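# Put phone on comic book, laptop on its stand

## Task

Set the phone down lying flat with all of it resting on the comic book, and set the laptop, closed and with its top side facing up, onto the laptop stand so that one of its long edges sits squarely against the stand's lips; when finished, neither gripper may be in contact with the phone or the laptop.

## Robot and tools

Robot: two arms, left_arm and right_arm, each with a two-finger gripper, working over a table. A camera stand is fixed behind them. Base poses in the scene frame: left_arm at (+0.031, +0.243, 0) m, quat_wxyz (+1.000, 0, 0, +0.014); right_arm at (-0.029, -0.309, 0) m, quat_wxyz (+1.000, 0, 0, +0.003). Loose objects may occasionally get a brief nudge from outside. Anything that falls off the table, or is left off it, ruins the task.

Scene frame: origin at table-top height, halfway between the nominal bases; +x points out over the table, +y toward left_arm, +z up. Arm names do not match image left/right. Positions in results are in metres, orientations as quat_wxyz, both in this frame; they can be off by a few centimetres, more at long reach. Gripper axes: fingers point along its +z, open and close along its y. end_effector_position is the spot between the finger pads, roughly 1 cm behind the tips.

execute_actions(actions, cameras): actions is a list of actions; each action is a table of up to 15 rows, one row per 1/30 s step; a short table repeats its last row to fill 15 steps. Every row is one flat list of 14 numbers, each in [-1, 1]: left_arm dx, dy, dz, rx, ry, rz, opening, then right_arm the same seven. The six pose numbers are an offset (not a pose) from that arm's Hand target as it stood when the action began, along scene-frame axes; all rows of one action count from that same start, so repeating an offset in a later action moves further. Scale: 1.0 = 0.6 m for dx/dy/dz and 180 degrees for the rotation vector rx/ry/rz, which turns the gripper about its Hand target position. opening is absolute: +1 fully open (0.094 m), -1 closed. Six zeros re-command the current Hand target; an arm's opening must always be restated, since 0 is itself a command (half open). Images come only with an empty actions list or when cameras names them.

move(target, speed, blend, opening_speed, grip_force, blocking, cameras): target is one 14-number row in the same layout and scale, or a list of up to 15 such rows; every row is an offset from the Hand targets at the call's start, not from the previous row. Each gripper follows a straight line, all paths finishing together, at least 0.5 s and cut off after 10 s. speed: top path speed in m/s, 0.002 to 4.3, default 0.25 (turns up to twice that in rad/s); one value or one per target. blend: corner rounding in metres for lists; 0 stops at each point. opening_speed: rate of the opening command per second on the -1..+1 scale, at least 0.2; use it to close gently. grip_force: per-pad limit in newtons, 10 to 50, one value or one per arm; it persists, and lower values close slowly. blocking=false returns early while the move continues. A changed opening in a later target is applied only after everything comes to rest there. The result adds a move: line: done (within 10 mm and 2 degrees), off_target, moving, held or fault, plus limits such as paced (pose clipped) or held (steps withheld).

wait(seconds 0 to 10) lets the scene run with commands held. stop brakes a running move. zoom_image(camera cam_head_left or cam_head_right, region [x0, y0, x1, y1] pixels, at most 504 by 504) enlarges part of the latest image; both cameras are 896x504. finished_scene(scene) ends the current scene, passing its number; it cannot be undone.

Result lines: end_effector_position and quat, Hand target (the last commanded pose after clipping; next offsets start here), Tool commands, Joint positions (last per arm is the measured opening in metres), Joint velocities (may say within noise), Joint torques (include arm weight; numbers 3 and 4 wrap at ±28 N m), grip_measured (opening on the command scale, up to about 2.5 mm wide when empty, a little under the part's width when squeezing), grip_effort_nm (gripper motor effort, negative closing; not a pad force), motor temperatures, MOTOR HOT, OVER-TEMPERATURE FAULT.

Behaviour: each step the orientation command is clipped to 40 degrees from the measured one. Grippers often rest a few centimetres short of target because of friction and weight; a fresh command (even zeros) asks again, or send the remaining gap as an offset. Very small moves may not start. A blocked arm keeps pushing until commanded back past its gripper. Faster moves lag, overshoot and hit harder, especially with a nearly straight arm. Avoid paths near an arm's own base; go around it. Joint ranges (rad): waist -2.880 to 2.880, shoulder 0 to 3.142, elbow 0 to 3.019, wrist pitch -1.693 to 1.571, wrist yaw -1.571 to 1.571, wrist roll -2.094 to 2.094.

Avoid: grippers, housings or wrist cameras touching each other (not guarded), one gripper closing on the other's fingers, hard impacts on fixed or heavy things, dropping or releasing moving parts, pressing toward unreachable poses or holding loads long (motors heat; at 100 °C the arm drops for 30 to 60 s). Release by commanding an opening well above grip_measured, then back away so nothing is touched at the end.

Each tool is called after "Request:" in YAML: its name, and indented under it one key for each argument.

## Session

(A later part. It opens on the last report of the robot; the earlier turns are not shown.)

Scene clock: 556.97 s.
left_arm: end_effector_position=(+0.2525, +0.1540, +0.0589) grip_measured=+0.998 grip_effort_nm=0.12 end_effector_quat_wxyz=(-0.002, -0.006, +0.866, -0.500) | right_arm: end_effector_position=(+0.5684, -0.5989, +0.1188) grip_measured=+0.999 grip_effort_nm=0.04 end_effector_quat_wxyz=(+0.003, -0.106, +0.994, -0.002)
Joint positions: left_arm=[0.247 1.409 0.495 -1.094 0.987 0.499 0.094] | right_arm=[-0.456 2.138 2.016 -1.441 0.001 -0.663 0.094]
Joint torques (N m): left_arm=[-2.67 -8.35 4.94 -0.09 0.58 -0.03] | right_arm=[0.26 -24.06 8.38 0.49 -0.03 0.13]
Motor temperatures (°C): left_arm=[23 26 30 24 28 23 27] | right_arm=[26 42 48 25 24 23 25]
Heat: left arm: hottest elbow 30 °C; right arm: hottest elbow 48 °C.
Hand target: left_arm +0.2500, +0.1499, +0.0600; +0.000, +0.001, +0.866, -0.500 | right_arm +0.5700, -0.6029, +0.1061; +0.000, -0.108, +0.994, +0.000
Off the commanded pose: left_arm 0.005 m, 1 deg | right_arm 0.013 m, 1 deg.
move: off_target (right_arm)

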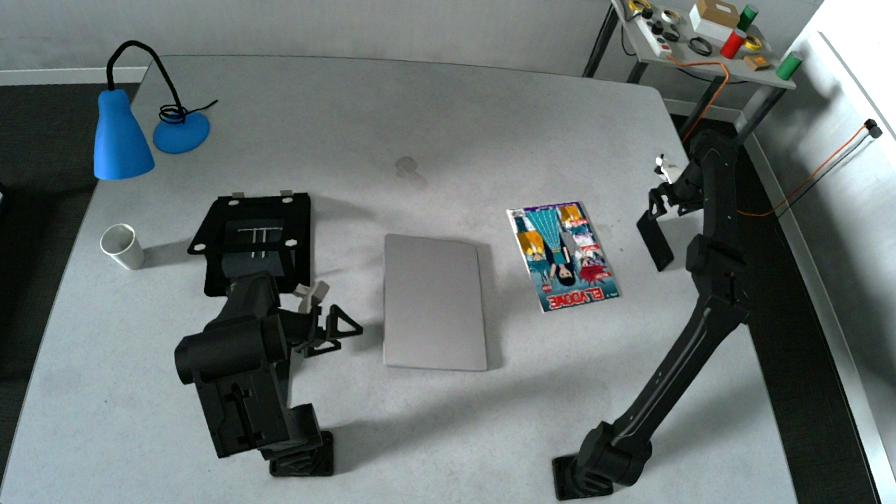

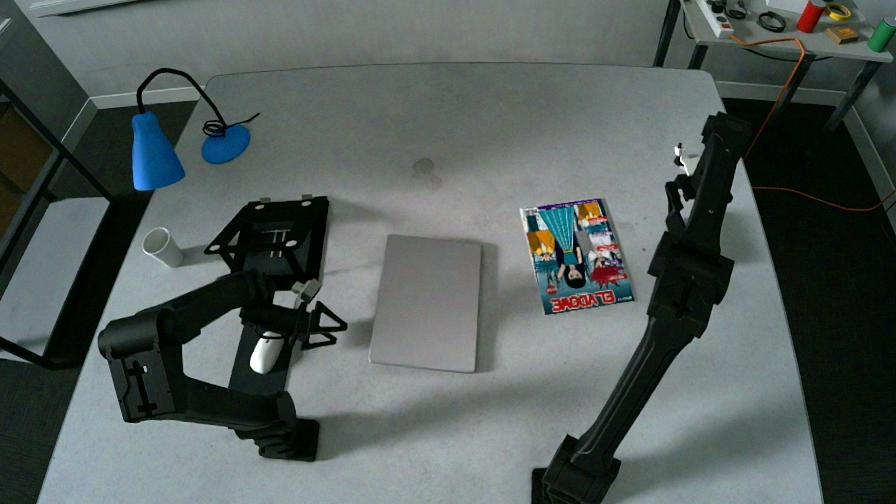

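Request:
zoom_image:
  camera: "cam_head_left"
  region: [150, 30, 410, 130]

Request:
zoom_image:
  camera: "cam_head_left"
  region: [400, 30, 700, 130]

Request:
zoom_image:
  camera: "cam_head_left"
  region: [250, 404, 350, 504]

Request:
zoom_image:
  camera: "cam_head_left"
  region: [530, 404, 630, 504]

Scaled by 1.938.

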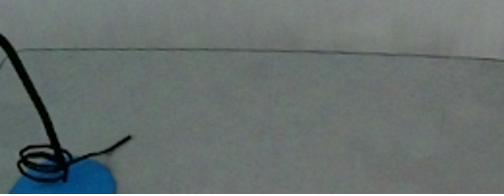

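Scaled by 1.680.

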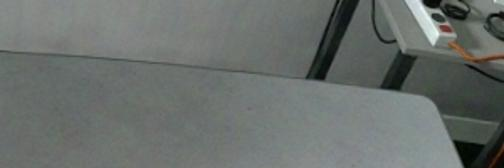

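Scaled by 5.040.

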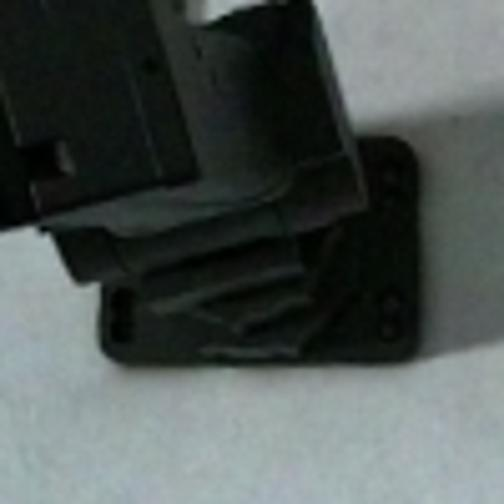

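Scaled by 5.040.

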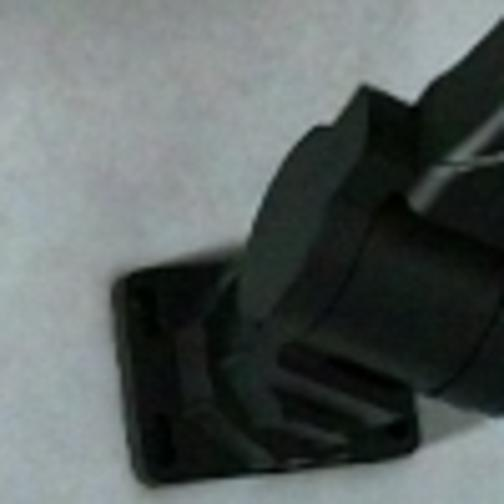

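Request:
zoom_image:
  camera: "cam_head_left"
  region: [0, 80, 160, 280]

Request:
zoom_image:
  camera: "cam_head_left"
  region: [0, 304, 160, 504]

Request:
zoom_image:
  camera: "cam_head_left"
  region: [640, 70, 800, 270]

Request:
zoom_image:
  camera: "cam_head_left"
  region: [700, 304, 860, 504]

Scaled by 2.520.

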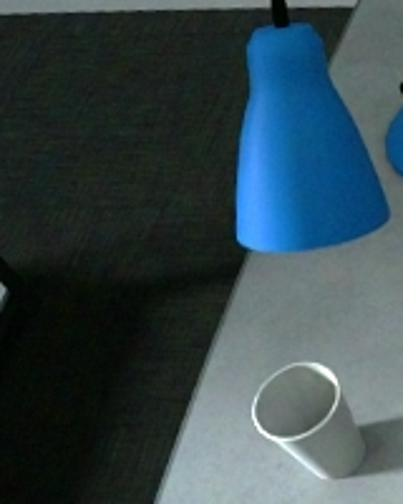

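Scaled by 2.520.

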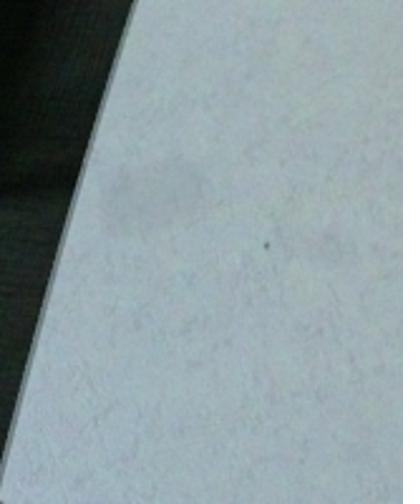

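Scaled by 2.520.

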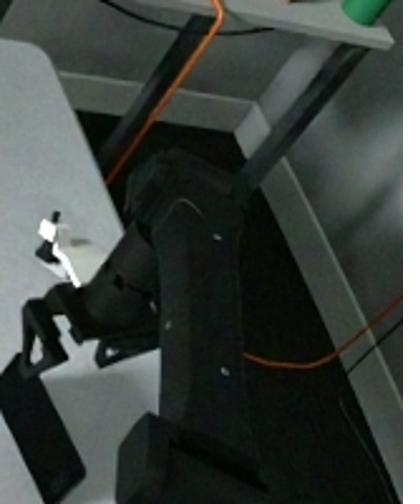

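Scaled by 2.520.

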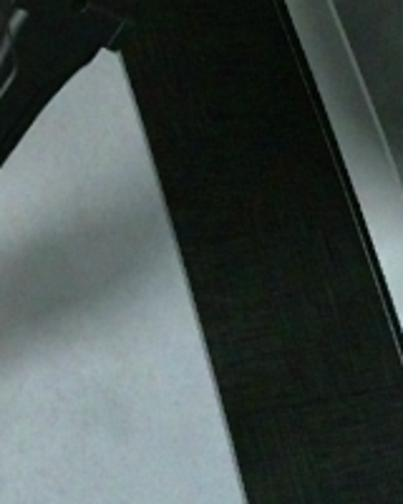

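Request:
zoom_image:
  camera: "cam_head_right"
  region: [180, 40, 440, 140]

Request:
zoom_image:
  camera: "cam_head_right"
  region: [430, 40, 740, 140]

Request:
zoom_image:
  camera: "cam_head_right"
  region: [20, 304, 180, 504]

Request:
zoom_image:
  camera: "cam_head_right"
  region: [90, 80, 250, 280]

Request:
zoom_image:
  camera: "cam_head_right"
  region: [700, 64, 860, 264]

Request:
zoom_image:
  camera: "cam_head_right"
  region: [720, 304, 880, 504]

Request:
zoom_image:
  camera: "cam_head_right"
  region: [240, 404, 340, 504]

Request:
zoom_image:
  camera: "cam_head_right"
  region: [500, 404, 600, 504]

Scaled by 1.938.

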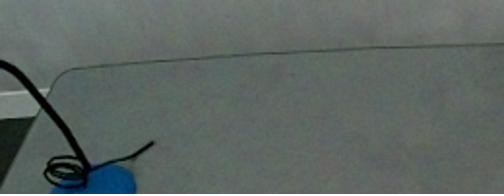

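Scaled by 1.626.

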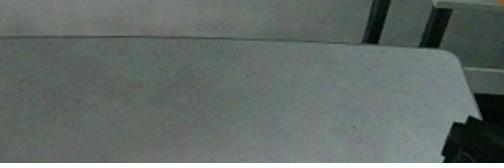

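Scaled by 2.520.

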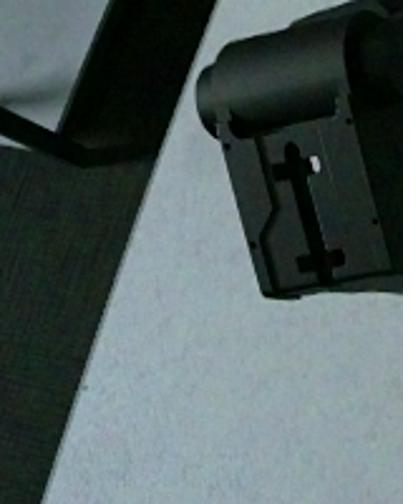

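Scaled by 2.520.

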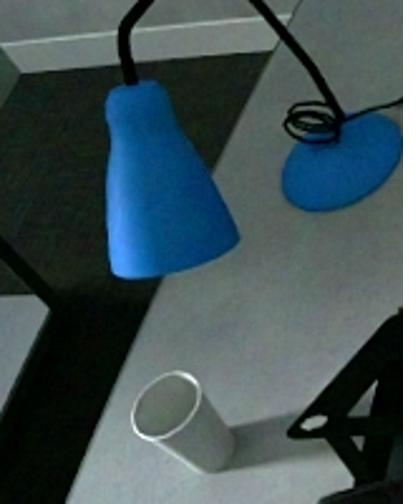

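Scaled by 2.520.

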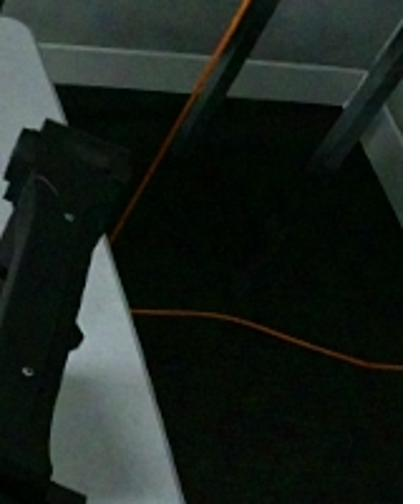

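Scaled by 2.520.

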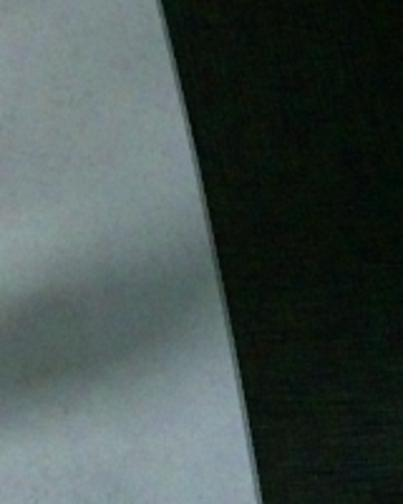

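Scaled by 5.040.

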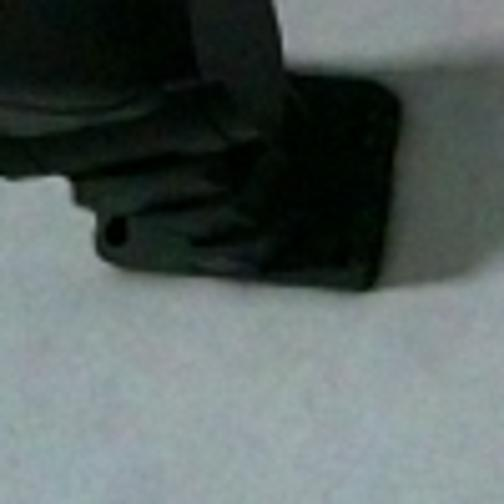

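Scaled by 5.040.

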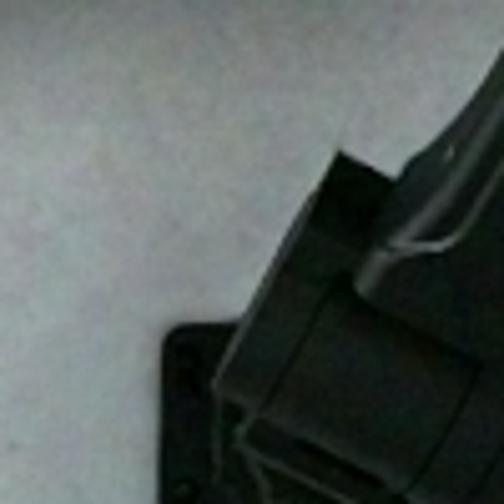

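Request:
move:
  target: [0, 0, 0, 0, 0, 0, 1, -0.0433, 0.005, -0.0983, 0, 0, 0, 1]
  speed: 0.1
  cameras: ["all"]

Request:
zoom_image:
  camera: "cam_head_left"
  region: [620, 190, 720, 290]

Request:
zoom_image:
  camera: "cam_head_right"
  region: [640, 190, 740, 290]

Scene clock: 709.30 s.
left_arm: end_effector_position=(+0.2525, +0.1540, +0.0589) grip_measured=+0.998 grip_effort_nm=0.11 end_effector_quat_wxyz=(-0.002, -0.006, +0.866, -0.500) | right_arm: end_effector_position=(+0.5485, -0.5931, +0.0457) grip_measured=+0.999 grip_effort_nm=0.04 end_effector_quat_wxyz=(-0.004, -0.110, +0.994, +0.002)
Joint positions: left_arm=[0.247 1.409 0.495 -1.094 0.987 0.499 0.094] | right_arm=[-0.461 2.138 1.82 -1.261 0.001 -0.676 0.094]
Joint torques (N m): left_arm=[-1.96 -8.23 4.86 0.02 0.61 -0.02] | right_arm=[-0.26 -26.17 6.91 0.44 -0.02 0.11]
Motor temperatures (°C): left_arm=[23 26 30 24 28 23 26] | right_arm=[26 44 40 25 24 23 25]
Heat: left arm: hottest elbow 30 °C; right arm: hottest shoulder 44 °C.
Hand target: left_arm +0.2500, +0.1499, +0.0600; +0.000, +0.001, +0.866, -0.500 | right_arm +0.5441, -0.5998, +0.0472; +0.000, -0.108, +0.994, +0.000
Off the commanded pose: left_arm 0.005 m, 1 deg | right_arm 0.008 m, 1 deg.
move: done

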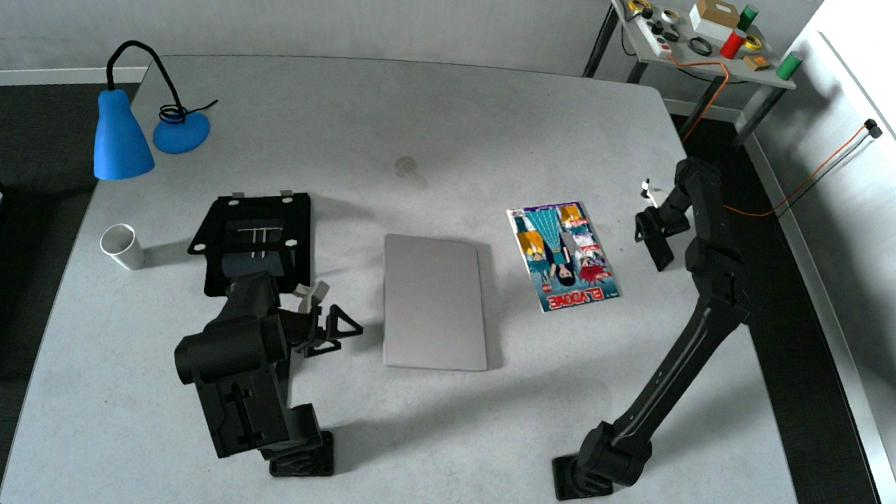

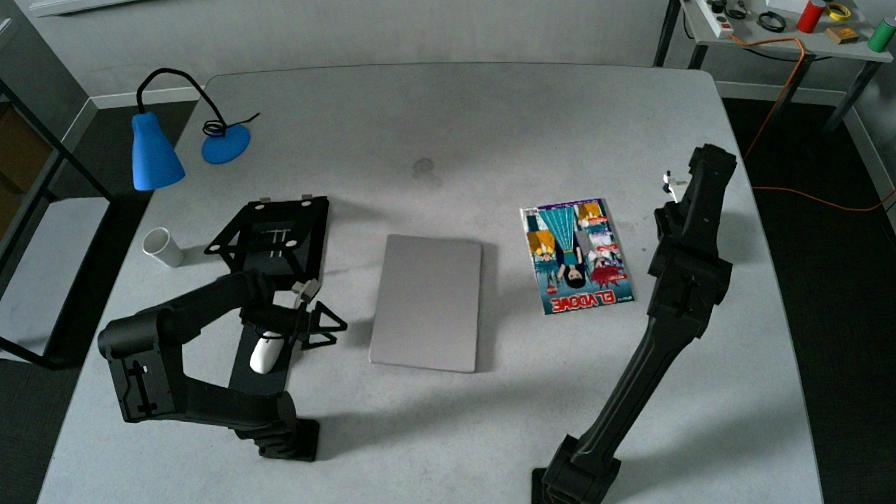

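Scaled by 5.040.

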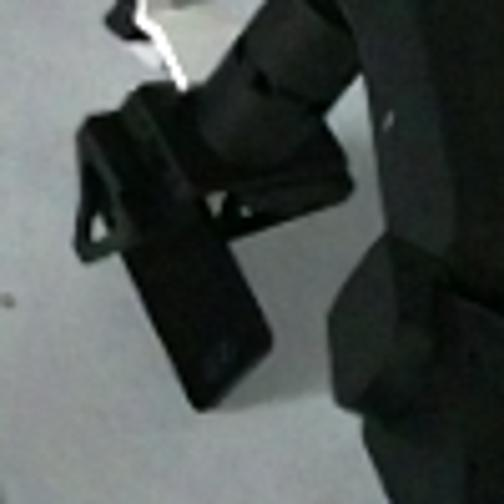

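Scaled by 5.040.

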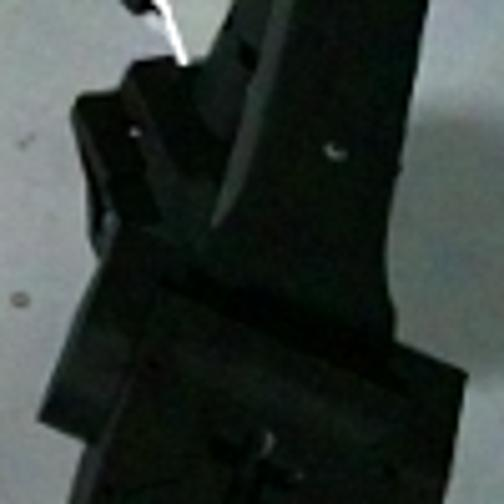

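Request:
move:
  target: [0, 0, 0, 0, 0, 0, 1, 0, 0, 0, 0, 0, 0, -1]
  grip_force: [50, 25]
  cameras: []

Request:
wait:
  seconds: 2
  cameras: ["all"]

Request:
zoom_image:
  camera: "cam_head_left"
  region: [620, 190, 720, 290]

Scene clock: 724.50 s.
left_arm: end_effector_position=(+0.2525, +0.1540, +0.0589) grip_measured=+0.998 grip_effort_nm=0.12 end_effector_quat_wxyz=(-0.002, -0.006, +0.866, -0.500) | right_arm: end_effector_position=(+0.5486, -0.5931, +0.0457) grip_measured=-0.689 grip_effort_nm=-0.08 end_effector_quat_wxyz=(-0.004, -0.110, +0.994, +0.002)
Joint positions: left_arm=[0.247 1.409 0.495 -1.094 0.987 0.499 0.094] | right_arm=[-0.461 2.138 1.82 -1.261 0.001 -0.677 0.015]
Joint velocities: left_arm=[within noise] | right_arm=[-0.005 -0.005 -0.017 -0.002 -0.051 -0.022 -0.015]
Joint torques (N m): left_arm=[-2.73 -9.11 4.81 0.02 0.59 0.01] | right_arm=[-0.26 -26.05 6.95 0.46 -0.02 0.08]
Heat: left arm: hottest elbow 30 °C; right arm: hottest shoulder 45 °C.
Hand target: left_arm +0.2500, +0.1499, +0.0600; +0.000, +0.001, +0.866, -0.500 | right_arm +0.5441, -0.5998, +0.0472; +0.000, -0.108, +0.994, +0.000
Off the commanded pose: left_arm 0.005 m, 1 deg | right_arm 0.008 m, 1 deg.
grip_force (N): 50, 25
move: moving (right_arm; no rest 5 s after the path's end)
No camera images: "cameras" was empty.

Scene clock: 726.50 s.
left_arm: end_effector_position=(+0.2525, +0.1540, +0.0589) grip_measured=+0.998 grip_effort_nm=0.11 end_effector_quat_wxyz=(-0.002, -0.006, +0.866, -0.500) | right_arm: end_effector_position=(+0.5488, -0.5943, +0.0457) grip_measured=-0.824 grip_effort_nm=-0.58 end_effector_quat_wxyz=(-0.003, -0.110, +0.994, +0.001)
Joint positions: left_arm=[0.247 1.409 0.495 -1.094 0.987 0.499 0.094] | right_arm=[-0.463 2.138 1.82 -1.258 0.001 -0.678 0.008]
Joint torques (N m): left_arm=[-2.67 -9.29 4.96 0.17 0.59 -0.01] | right_arm=[-0.15 -26.05 6.97 0.39 -0.03 0.09]
Heat: left arm: hottest elbow 30 °C; right arm: hottest shoulder 45 °C.
Hand target: left_arm +0.2500, +0.1499, +0.0600; +0.000, +0.001, +0.866, -0.500 | right_arm +0.5442, -0.5998, +0.0472; +0.000, -0.108, +0.994, +0.000
Tool commands: left_gripper/opening=+1.0 right_gripper/opening=-1.0
Off the commanded pose: left_arm 0.005 m, 1 deg | right_arm 0.007 m, 0 deg.
grip_force (N): 50, 25
wait: 2.00 s; at rest by 0.57 s

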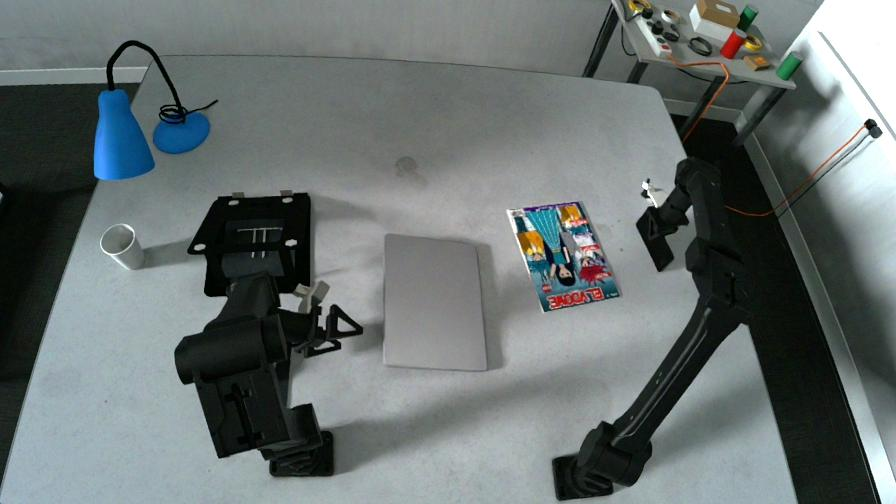

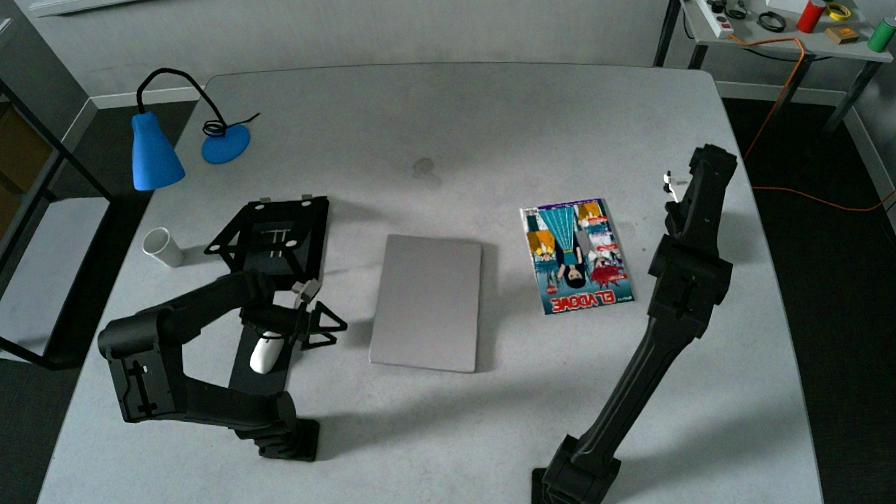

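Scaled by 5.040.

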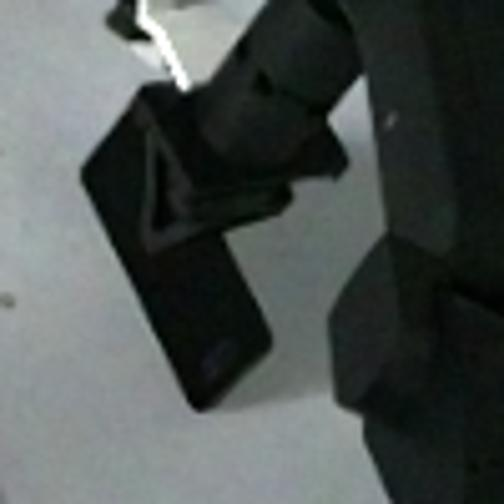

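Request:
move:
  target:
    - [0, 0, 0, 0, 0, 0, 1, 0, 0, 0, 0, 0, 0, -0.35]
    - [0, 0, 0, 0, 0, 0, 1, -0.0167, -0.0035, 0.0417, 0, 0, 0, -1]
  grip_force: [50, 25]
  speed: 0.1
  cameras: []

Request:
wait:
  seconds: 1
  cameras: ["all"]

Request:
zoom_image:
  camera: "cam_head_left"
  region: [620, 190, 720, 290]

Scene clock: 745.73 s.
left_arm: end_effector_position=(+0.2525, +0.1540, +0.0589) grip_measured=+0.998 grip_effort_nm=0.11 end_effector_quat_wxyz=(-0.002, -0.006, +0.866, -0.500) | right_arm: end_effector_position=(+0.5432, -0.5984, +0.0675) grip_measured=-0.823 grip_effort_nm=-0.52 end_effector_quat_wxyz=(+0.003, -0.110, +0.994, -0.002)
Joint positions: left_arm=[0.247 1.409 0.495 -1.094 0.987 0.499 0.094] | right_arm=[-0.473 2.103 1.82 -1.281 0 -0.688 0.008]
Joint torques (N m): left_arm=[-2.43 -9.23 4.88 -0.08 0.61 0] | right_arm=[-0.21 -26.34 6.84 -0.13 0.01 0.09]
Heat: left arm: hottest elbow 30 °C; right arm: hottest shoulder 45 °C.
Hand target: left_arm +0.2500, +0.1499, +0.0600; +0.000, +0.001, +0.866, -0.500 | right_arm +0.5341, -0.6020, +0.0720; +0.000, -0.108, +0.994, +0.000
Off the commanded pose: left_arm 0.005 m, 1 deg | right_arm 0.011 m, 0 deg.
grip_force (N): 50, 25
move: off_target (right_arm); target 2's new opening was sent with right_arm's hand 0.011 m and 1 deg from that target
No camera images: "cameras" was empty.

Scene clock: 746.73 s.
left_arm: end_effector_position=(+0.2525, +0.1540, +0.0589) grip_measured=+0.998 grip_effort_nm=0.11 end_effector_quat_wxyz=(-0.002, -0.006, +0.866, -0.500) | right_arm: end_effector_position=(+0.5432, -0.5984, +0.0675) grip_measured=-0.824 grip_effort_nm=-0.58 end_effector_quat_wxyz=(+0.003, -0.110, +0.994, -0.002)
Joint positions: left_arm=[0.247 1.409 0.495 -1.094 0.987 0.499 0.094] | right_arm=[-0.473 2.103 1.82 -1.281 0 -0.688 0.008]
Joint torques (N m): left_arm=[-1.96 -9.29 4.86 0.13 0.63 0] | right_arm=[-0.15 -26.29 6.83 -0.14 0.01 0.09]
Heat: left arm: hottest elbow 30 °C; right arm: hottest shoulder 45 °C.
Hand target: left_arm +0.2500, +0.1499, +0.0600; +0.000, +0.001, +0.866, -0.500 | right_arm +0.5341, -0.6020, +0.0720; +0.000, -0.108, +0.994, +0.000
Tool commands: left_gripper/opening=+1.0 right_gripper/opening=-1.0
Off the commanded pose: left_arm 0.005 m, 1 deg | right_arm 0.011 m, 0 deg.
grip_force (N): 50, 25
wait: 1.00 s; at rest by 0.17 s

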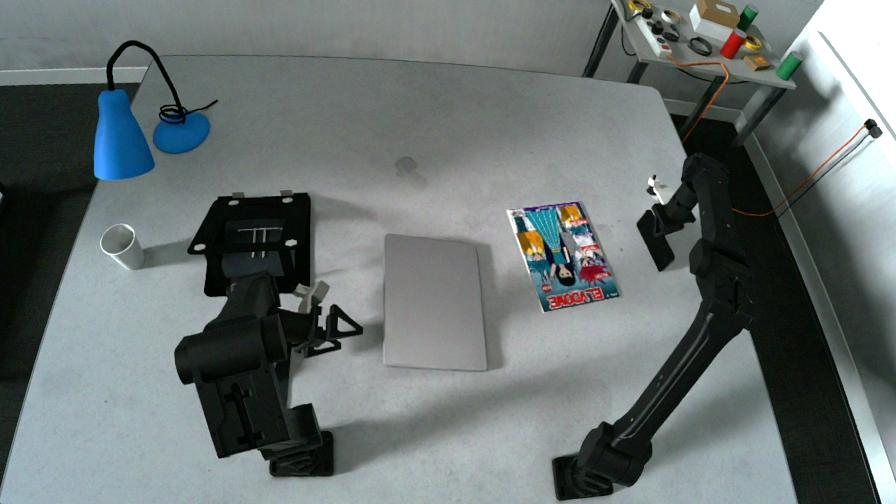

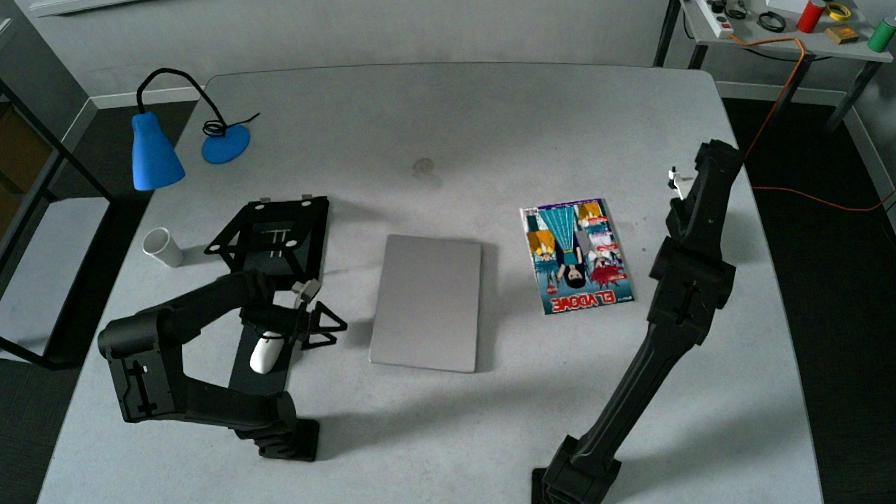

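Scaled by 5.040.

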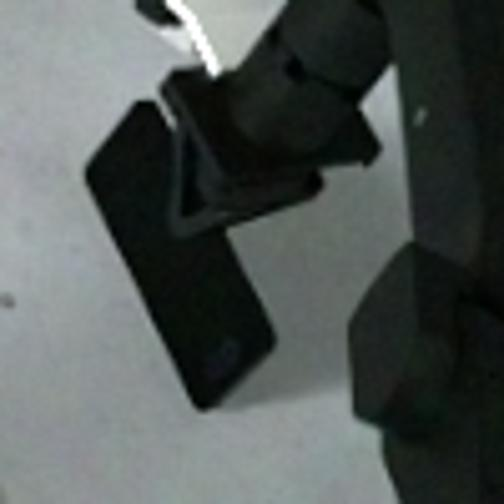

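Request:
move:
  target:
    - [0, 0, 0, 0, 0, 0, 1, 0, 0, 0.2167, 0, 0, 0, -1]
    - [0, 0, 0, 0, 0, 0, 1, -0.0568, 0.4533, 0.1383, -0.3524, -0.078, 0, -1]
  speed: 0.2
  blend: [0.03, 0]
  cameras: ["all"]

Request:
zoom_image:
  camera: "cam_head_left"
  region: [480, 170, 660, 330]

Request:
zoom_image:
  camera: "cam_head_right"
  region: [480, 170, 660, 330]

Scene clock: 777.63 s.
left_arm: end_effector_position=(+0.2525, +0.1540, +0.0589) grip_measured=+0.998 grip_effort_nm=0.12 end_effector_quat_wxyz=(-0.002, -0.006, +0.866, -0.500) | right_arm: end_effector_position=(+0.4944, -0.3334, +0.1534) grip_measured=-0.824 grip_effort_nm=-0.58 end_effector_quat_wxyz=(+0.057, -0.091, +0.841, -0.530)
Joint positions: left_arm=[0.247 1.409 0.495 -1.094 0.987 0.499 0.094] | right_arm=[0.254 1.808 1.316 -1.173 1.122 0.104 0.008]
Joint torques (N m): left_arm=[-2.37 -9.29 4.92 0.1 0.61 -0.02] | right_arm=[0.85 -17.85 8.7 -0.35 0.91 0.29]
Heat: left arm: hottest elbow 30 °C; right arm: hottest shoulder 42 °C.
Hand target: left_arm +0.2500, +0.1499, +0.0600; +0.000, +0.001, +0.866, -0.500 | right_arm +0.4999, -0.3301, +0.1552; +0.059, -0.091, +0.839, -0.534
Off the commanded pose: left_arm 0.005 m, 1 deg | right_arm 0.007 m, 1 deg.
grip_force (N): 50, 25
move: done

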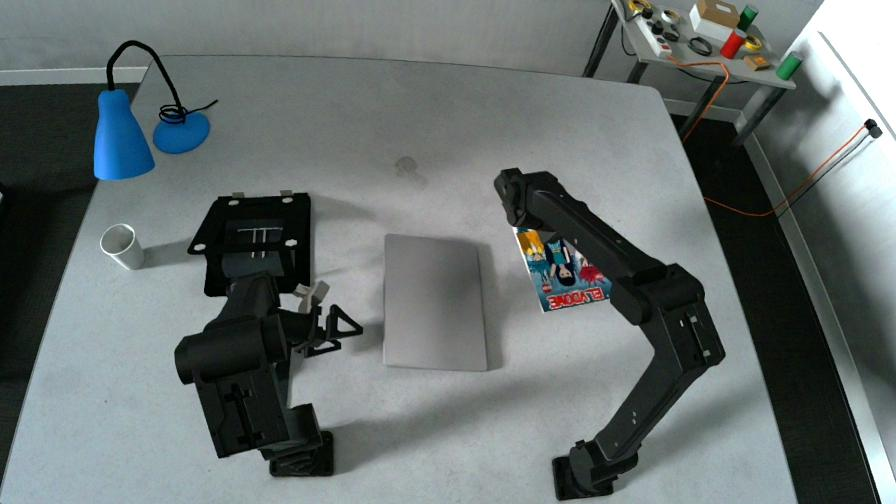

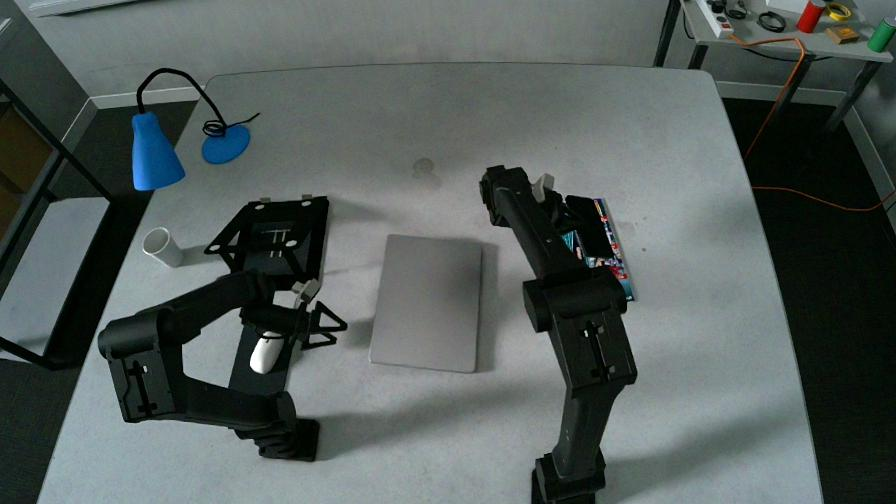

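Scaled by 2.800.

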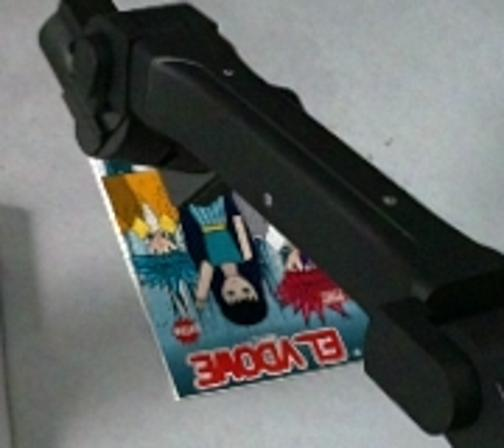

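Scaled by 2.800.

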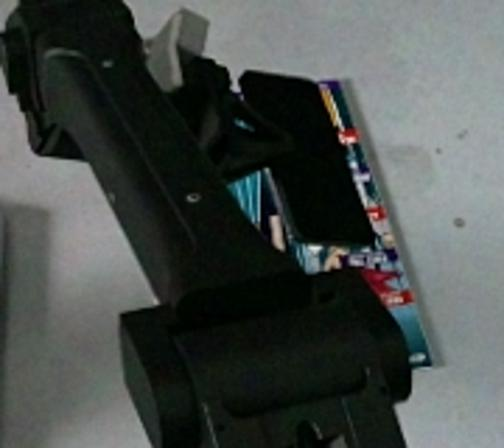

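Request:
move:
  target: [0, 0, 0, 0, 0, 0, 1, 0.0133, 0, -0.1583, 0, 0, 0, -1]
  speed: 0.12
  cameras: ["all"]

Request:
zoom_image:
  camera: "cam_head_right"
  region: [510, 180, 650, 320]

Request:
zoom_image:
  camera: "cam_head_left"
  region: [490, 190, 630, 330]

Scene clock: 792.27 s.
left_arm: end_effector_position=(+0.2525, +0.1540, +0.0589) grip_measured=+0.998 grip_effort_nm=0.11 end_effector_quat_wxyz=(-0.002, -0.006, +0.866, -0.500) | right_arm: end_effector_position=(+0.5085, -0.3297, +0.0654) grip_measured=-0.824 grip_effort_nm=-0.58 end_effector_quat_wxyz=(+0.061, -0.088, +0.841, -0.530)
Joint positions: left_arm=[0.247 1.409 0.495 -1.094 0.987 0.499 0.094] | right_arm=[0.254 1.964 1.285 -0.978 1.123 0.105 0.008]
Joint torques (N m): left_arm=[-3.49 -8.76 4.7 0.1 0.63 0.03] | right_arm=[0.56 -19.37 6.01 0.36 0.9 0.2]
Heat: left arm: hottest elbow 30 °C; right arm: hottest shoulder 41 °C.
Hand target: left_arm +0.2500, +0.1499, +0.0600; +0.000, +0.001, +0.866, -0.500 | right_arm +0.5080, -0.3301, +0.0603; +0.059, -0.091, +0.839, -0.534
Off the commanded pose: left_arm 0.005 m, 1 deg | right_arm 0.005 m, 1 deg.
grip_force (N): 50, 25
move: done

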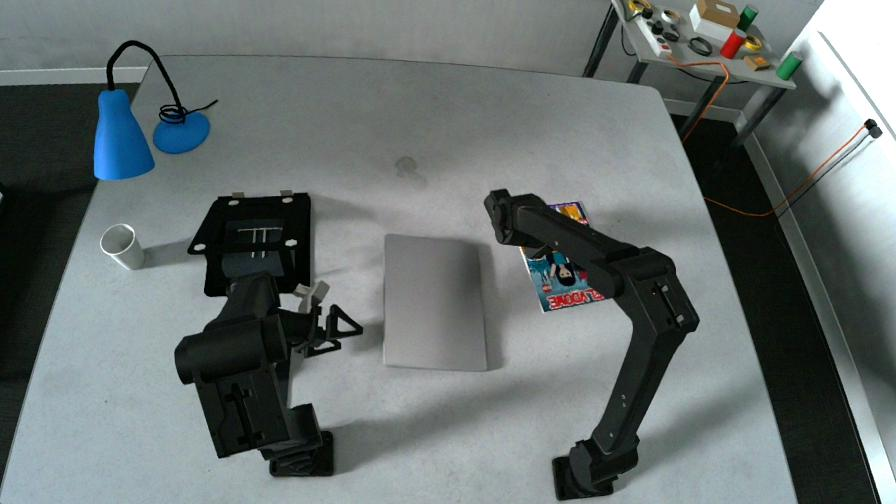

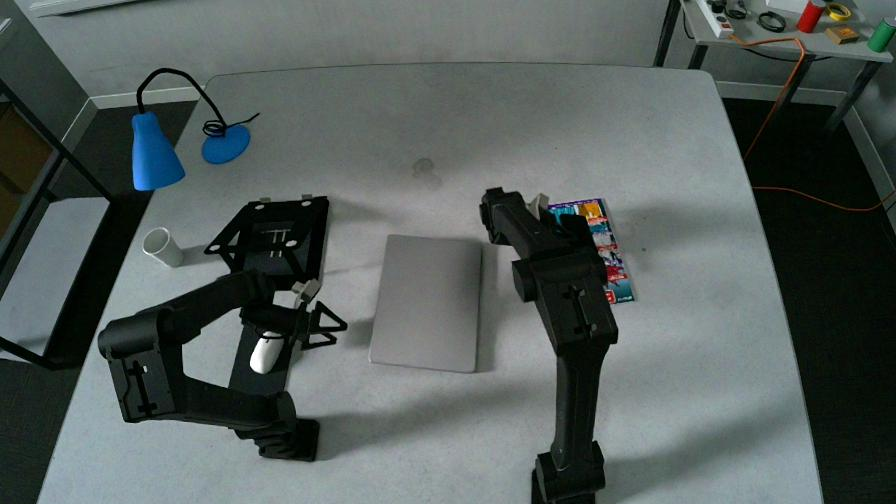

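Scaled by 3.600.

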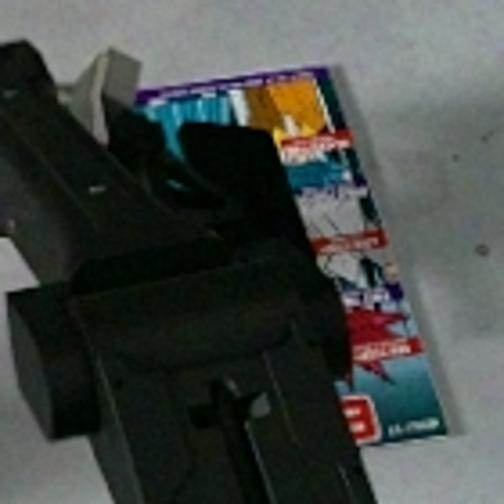

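Scaled by 3.600.

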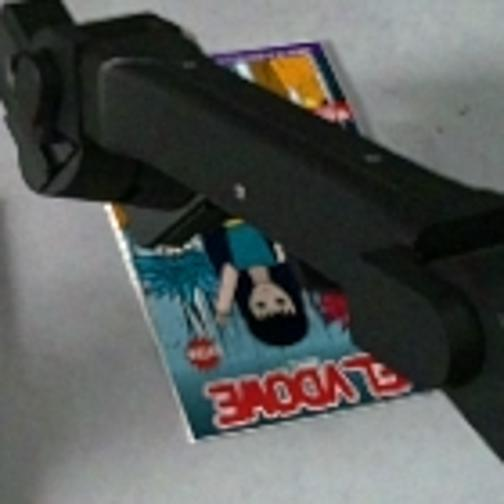

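Request:
move:
  target: [0, 0, 0, 0, 0, 0, 1, 0, 0, -0.02, 0, 0, 0, -1]
  speed: 0.05
  cameras: ["all"]

Scene clock: 840.70 s.
left_arm: end_effector_position=(+0.2525, +0.1540, +0.0589) grip_measured=+0.998 grip_effort_nm=0.11 end_effector_quat_wxyz=(-0.002, -0.006, +0.866, -0.500) | right_arm: end_effector_position=(+0.5113, -0.3290, +0.0582) grip_measured=-0.824 grip_effort_nm=-0.58 end_effector_quat_wxyz=(+0.065, -0.085, +0.842, -0.529)
Joint positions: left_arm=[0.247 1.409 0.495 -1.094 0.987 0.499 0.094] | right_arm=[0.254 1.979 1.285 -0.952 1.123 0.105 0.008]
Joint torques (N m): left_arm=[-2.61 -8.88 4.9 -0.05 0.58 0.03] | right_arm=[0.62 -19.02 5.52 0.05 0.91 0.2]
Heat: left arm: hottest elbow 30 °C; right arm: hottest shoulder 42 °C.
Hand target: left_arm +0.2500, +0.1499, +0.0600; +0.000, +0.001, +0.866, -0.500 | right_arm +0.5079, -0.3301, +0.0483; +0.059, -0.091, +0.839, -0.534
Off the commanded pose: left_arm 0.005 m, 1 deg | right_arm 0.010 m, 1 deg.
grip_force (N): 50, 25
move: done

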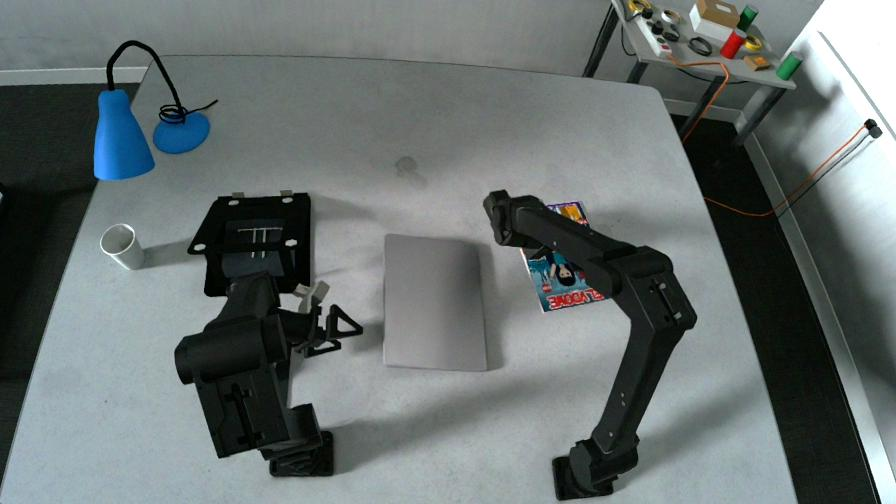

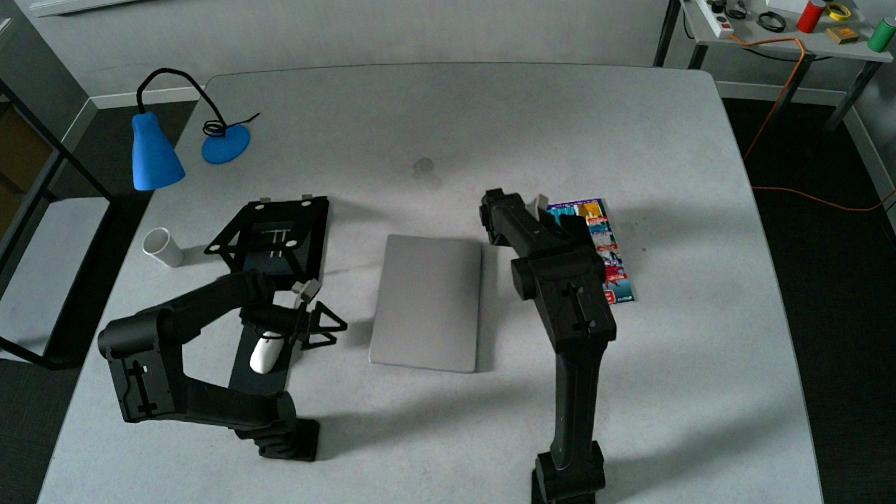

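Request:
move:
  target: [0, 0, 0, 0, 0, 0, 1, 0, 0, -0.015, 0, 0, 0, -1]
  speed: 0.05

Request:
zoom_image:
  camera: "cam_head_right"
  region: [440, 160, 680, 320]

Scene clock: 844.30 s.
left_arm: end_effector_position=(+0.2525, +0.1540, +0.0589) grip_measured=+0.998 grip_effort_nm=0.11 end_effector_quat_wxyz=(-0.002, -0.006, +0.866, -0.500) | right_arm: end_effector_position=(+0.5099, -0.3293, +0.0477) grip_measured=-0.824 grip_effort_nm=-0.58 end_effector_quat_wxyz=(+0.064, -0.086, +0.842, -0.529)
Joint positions: left_arm=[0.247 1.409 0.495 -1.094 0.987 0.499 0.094] | right_arm=[0.254 1.995 1.278 -0.932 1.123 0.105 0.008]
Joint torques (N m): left_arm=[-3.49 -9.88 4.96 -0.02 0.62 -0.04] | right_arm=[0.67 -19.43 5.6 0.29 0.9 0.2]
Heat: left arm: hottest elbow 30 °C; right arm: hottest shoulder 42 °C.
Hand target: left_arm +0.2500, +0.1499, +0.0600; +0.000, +0.001, +0.866, -0.500 | right_arm +0.5079, -0.3301, +0.0392; +0.059, -0.091, +0.839, -0.534
Off the commanded pose: left_arm 0.005 m, 1 deg | right_arm 0.009 m, 1 deg.
grip_force (N): 50, 25
move: done

Scaled by 2.100.
This view is cut from an older image: the scene may have changed since it was taken.

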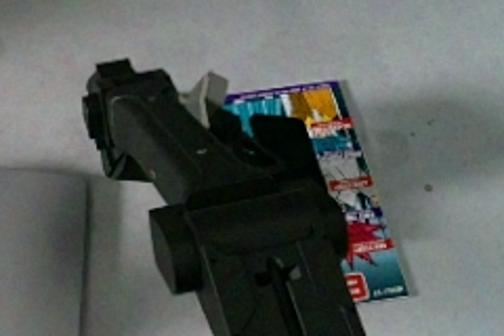

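Request:
move:
  target: [0, 0, 0, 0, 0, 0, 1, 0, 0, -0.0133, 0, 0, 0, -1]
  speed: 0.05
  cameras: ["cam_head_right"]

Request:
zoom_image:
  camera: "cam_head_right"
  region: [440, 160, 680, 320]

Scene clock: 847.43 s.
left_arm: end_effector_position=(+0.2525, +0.1540, +0.0589) grip_measured=+0.998 grip_effort_nm=0.11 end_effector_quat_wxyz=(-0.002, -0.006, +0.866, -0.500) | right_arm: end_effector_position=(+0.5112, -0.3290, +0.0411) grip_measured=-0.824 grip_effort_nm=-0.58 end_effector_quat_wxyz=(+0.065, -0.085, +0.842, -0.529)
Joint positions: left_arm=[0.247 1.409 0.495 -1.094 0.987 0.499 0.094] | right_arm=[0.254 2.008 1.278 -0.915 1.123 0.105 0.008]
Joint torques (N m): left_arm=[-2.61 -9.47 4.94 0.05 0.59 -0.04] | right_arm=[0.67 -19.02 5.35 0.4 0.91 0.19]
Heat: left arm: hottest elbow 30 °C; right arm: hottest shoulder 42 °C.
Hand target: left_arm +0.2500, +0.1499, +0.0600; +0.000, +0.001, +0.866, -0.500 | right_arm +0.5079, -0.3301, +0.0312; +0.059, -0.091, +0.839, -0.534
Off the commanded pose: left_arm 0.005 m, 1 deg | right_arm 0.011 m, 1 deg.
grip_force (N): 50, 25
move: off_target (right_arm)
Images, in order (width x height): cam_head_right 896x504.

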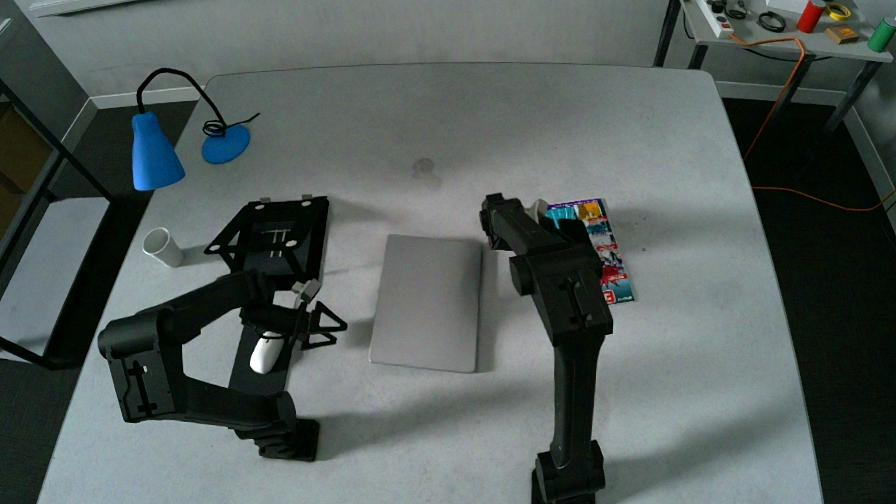

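Scaled by 2.100.

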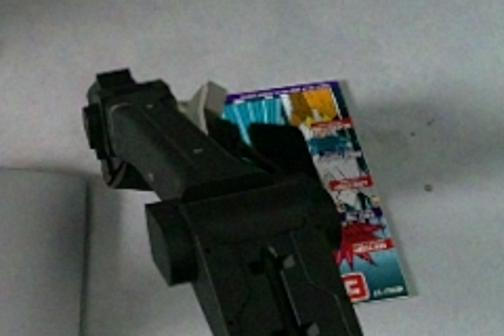

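Request:
move:
  target: [0, 0, 0, 0, 0, 0, 1, 0, 0, -0.0117, 0, 0, 0, -1]
  speed: 0.05
  cameras: ["cam_head_right"]

Request:
zoom_image:
  camera: "cam_head_right"
  region: [500, 170, 620, 250]

Scene clock: 889.10 s.
left_arm: end_effector_position=(+0.2525, +0.1540, +0.0589) grip_measured=+0.998 grip_effort_nm=0.11 end_effector_quat_wxyz=(-0.002, -0.006, +0.866, -0.500) | right_arm: end_effector_position=(+0.5123, -0.3289, +0.0366) grip_measured=-0.824 grip_effort_nm=-0.58 end_effector_quat_wxyz=(+0.067, -0.084, +0.841, -0.530)
Joint positions: left_arm=[0.247 1.409 0.495 -1.094 0.987 0.499 0.094] | right_arm=[0.254 2.017 1.278 -0.903 1.126 0.105 0.008]
Joint torques (N m): left_arm=[-2.32 -10.17 4.92 0.1 0.56 0.06] | right_arm=[0.62 -19.96 5.11 0.25 0.81 0.2]
Heat: left arm: hottest elbow 29 °C; right arm: hottest shoulder 40 °C.
Hand target: left_arm +0.2500, +0.1499, +0.0600; +0.000, +0.001, +0.866, -0.500 | right_arm +0.5078, -0.3301, +0.0241; +0.059, -0.091, +0.839, -0.534
Off the commanded pose: left_arm 0.005 m, 1 deg | right_arm 0.013 m, 1 deg.
grip_force (N): 50, 25
move: off_target (right_arm)
Images, in order (width x height): cam_head_right 896x504.

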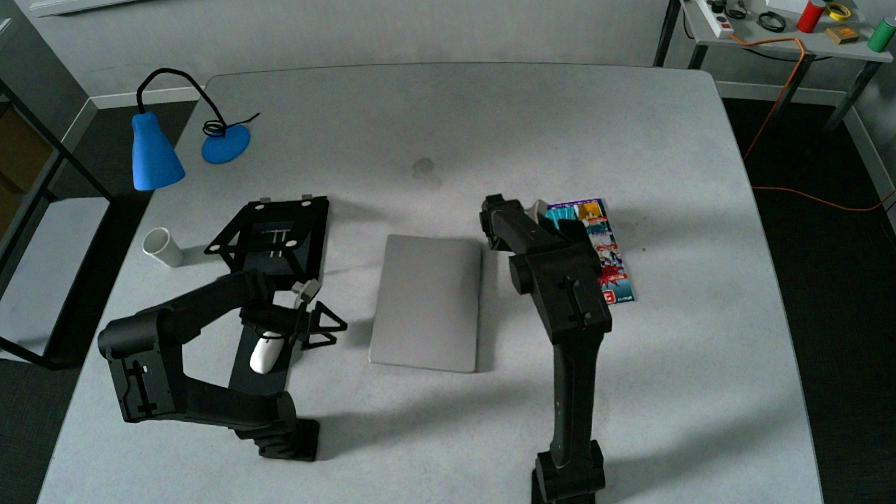

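Scaled by 4.200.

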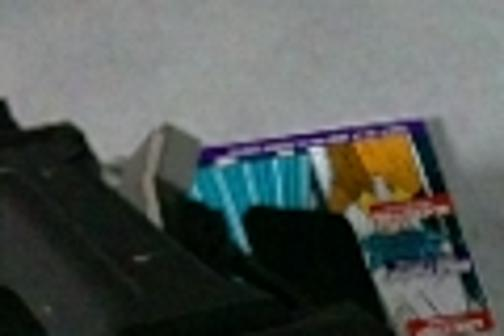

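Request:
move:
  target: [0, 0, 0, 0, 0, 0, 1, 0, 0, -0.01, 0, 0, 0, -1]
  speed: 0.05

Scene clock: 892.10 s.
left_arm: end_effector_position=(+0.2525, +0.1540, +0.0589) grip_measured=+0.998 grip_effort_nm=0.11 end_effector_quat_wxyz=(-0.002, -0.006, +0.866, -0.500) | right_arm: end_effector_position=(+0.5134, -0.3290, +0.0359) grip_measured=-0.824 grip_effort_nm=-0.58 end_effector_quat_wxyz=(+0.069, -0.084, +0.840, -0.531)
Joint positions: left_arm=[0.247 1.409 0.495 -1.094 0.987 0.499 0.094] | right_arm=[0.254 2.02 1.278 -0.894 1.13 0.103 0.008]
Joint torques (N m): left_arm=[-3.08 -9.23 4.83 0.05 0.57 -0.02] | right_arm=[0.67 -18.61 4.97 0.47 0.66 0.19]
Heat: left arm: hottest elbow 29 °C; right arm: hottest shoulder 40 °C.
Hand target: left_arm +0.2500, +0.1499, +0.0600; +0.000, +0.001, +0.866, -0.500 | right_arm +0.5079, -0.3301, +0.0181; +0.059, -0.091, +0.839, -0.534
Off the commanded pose: left_arm 0.005 m, 1 deg | right_arm 0.019 m, 1 deg.
grip_force (N): 50, 25
move: off_target (right_arm)


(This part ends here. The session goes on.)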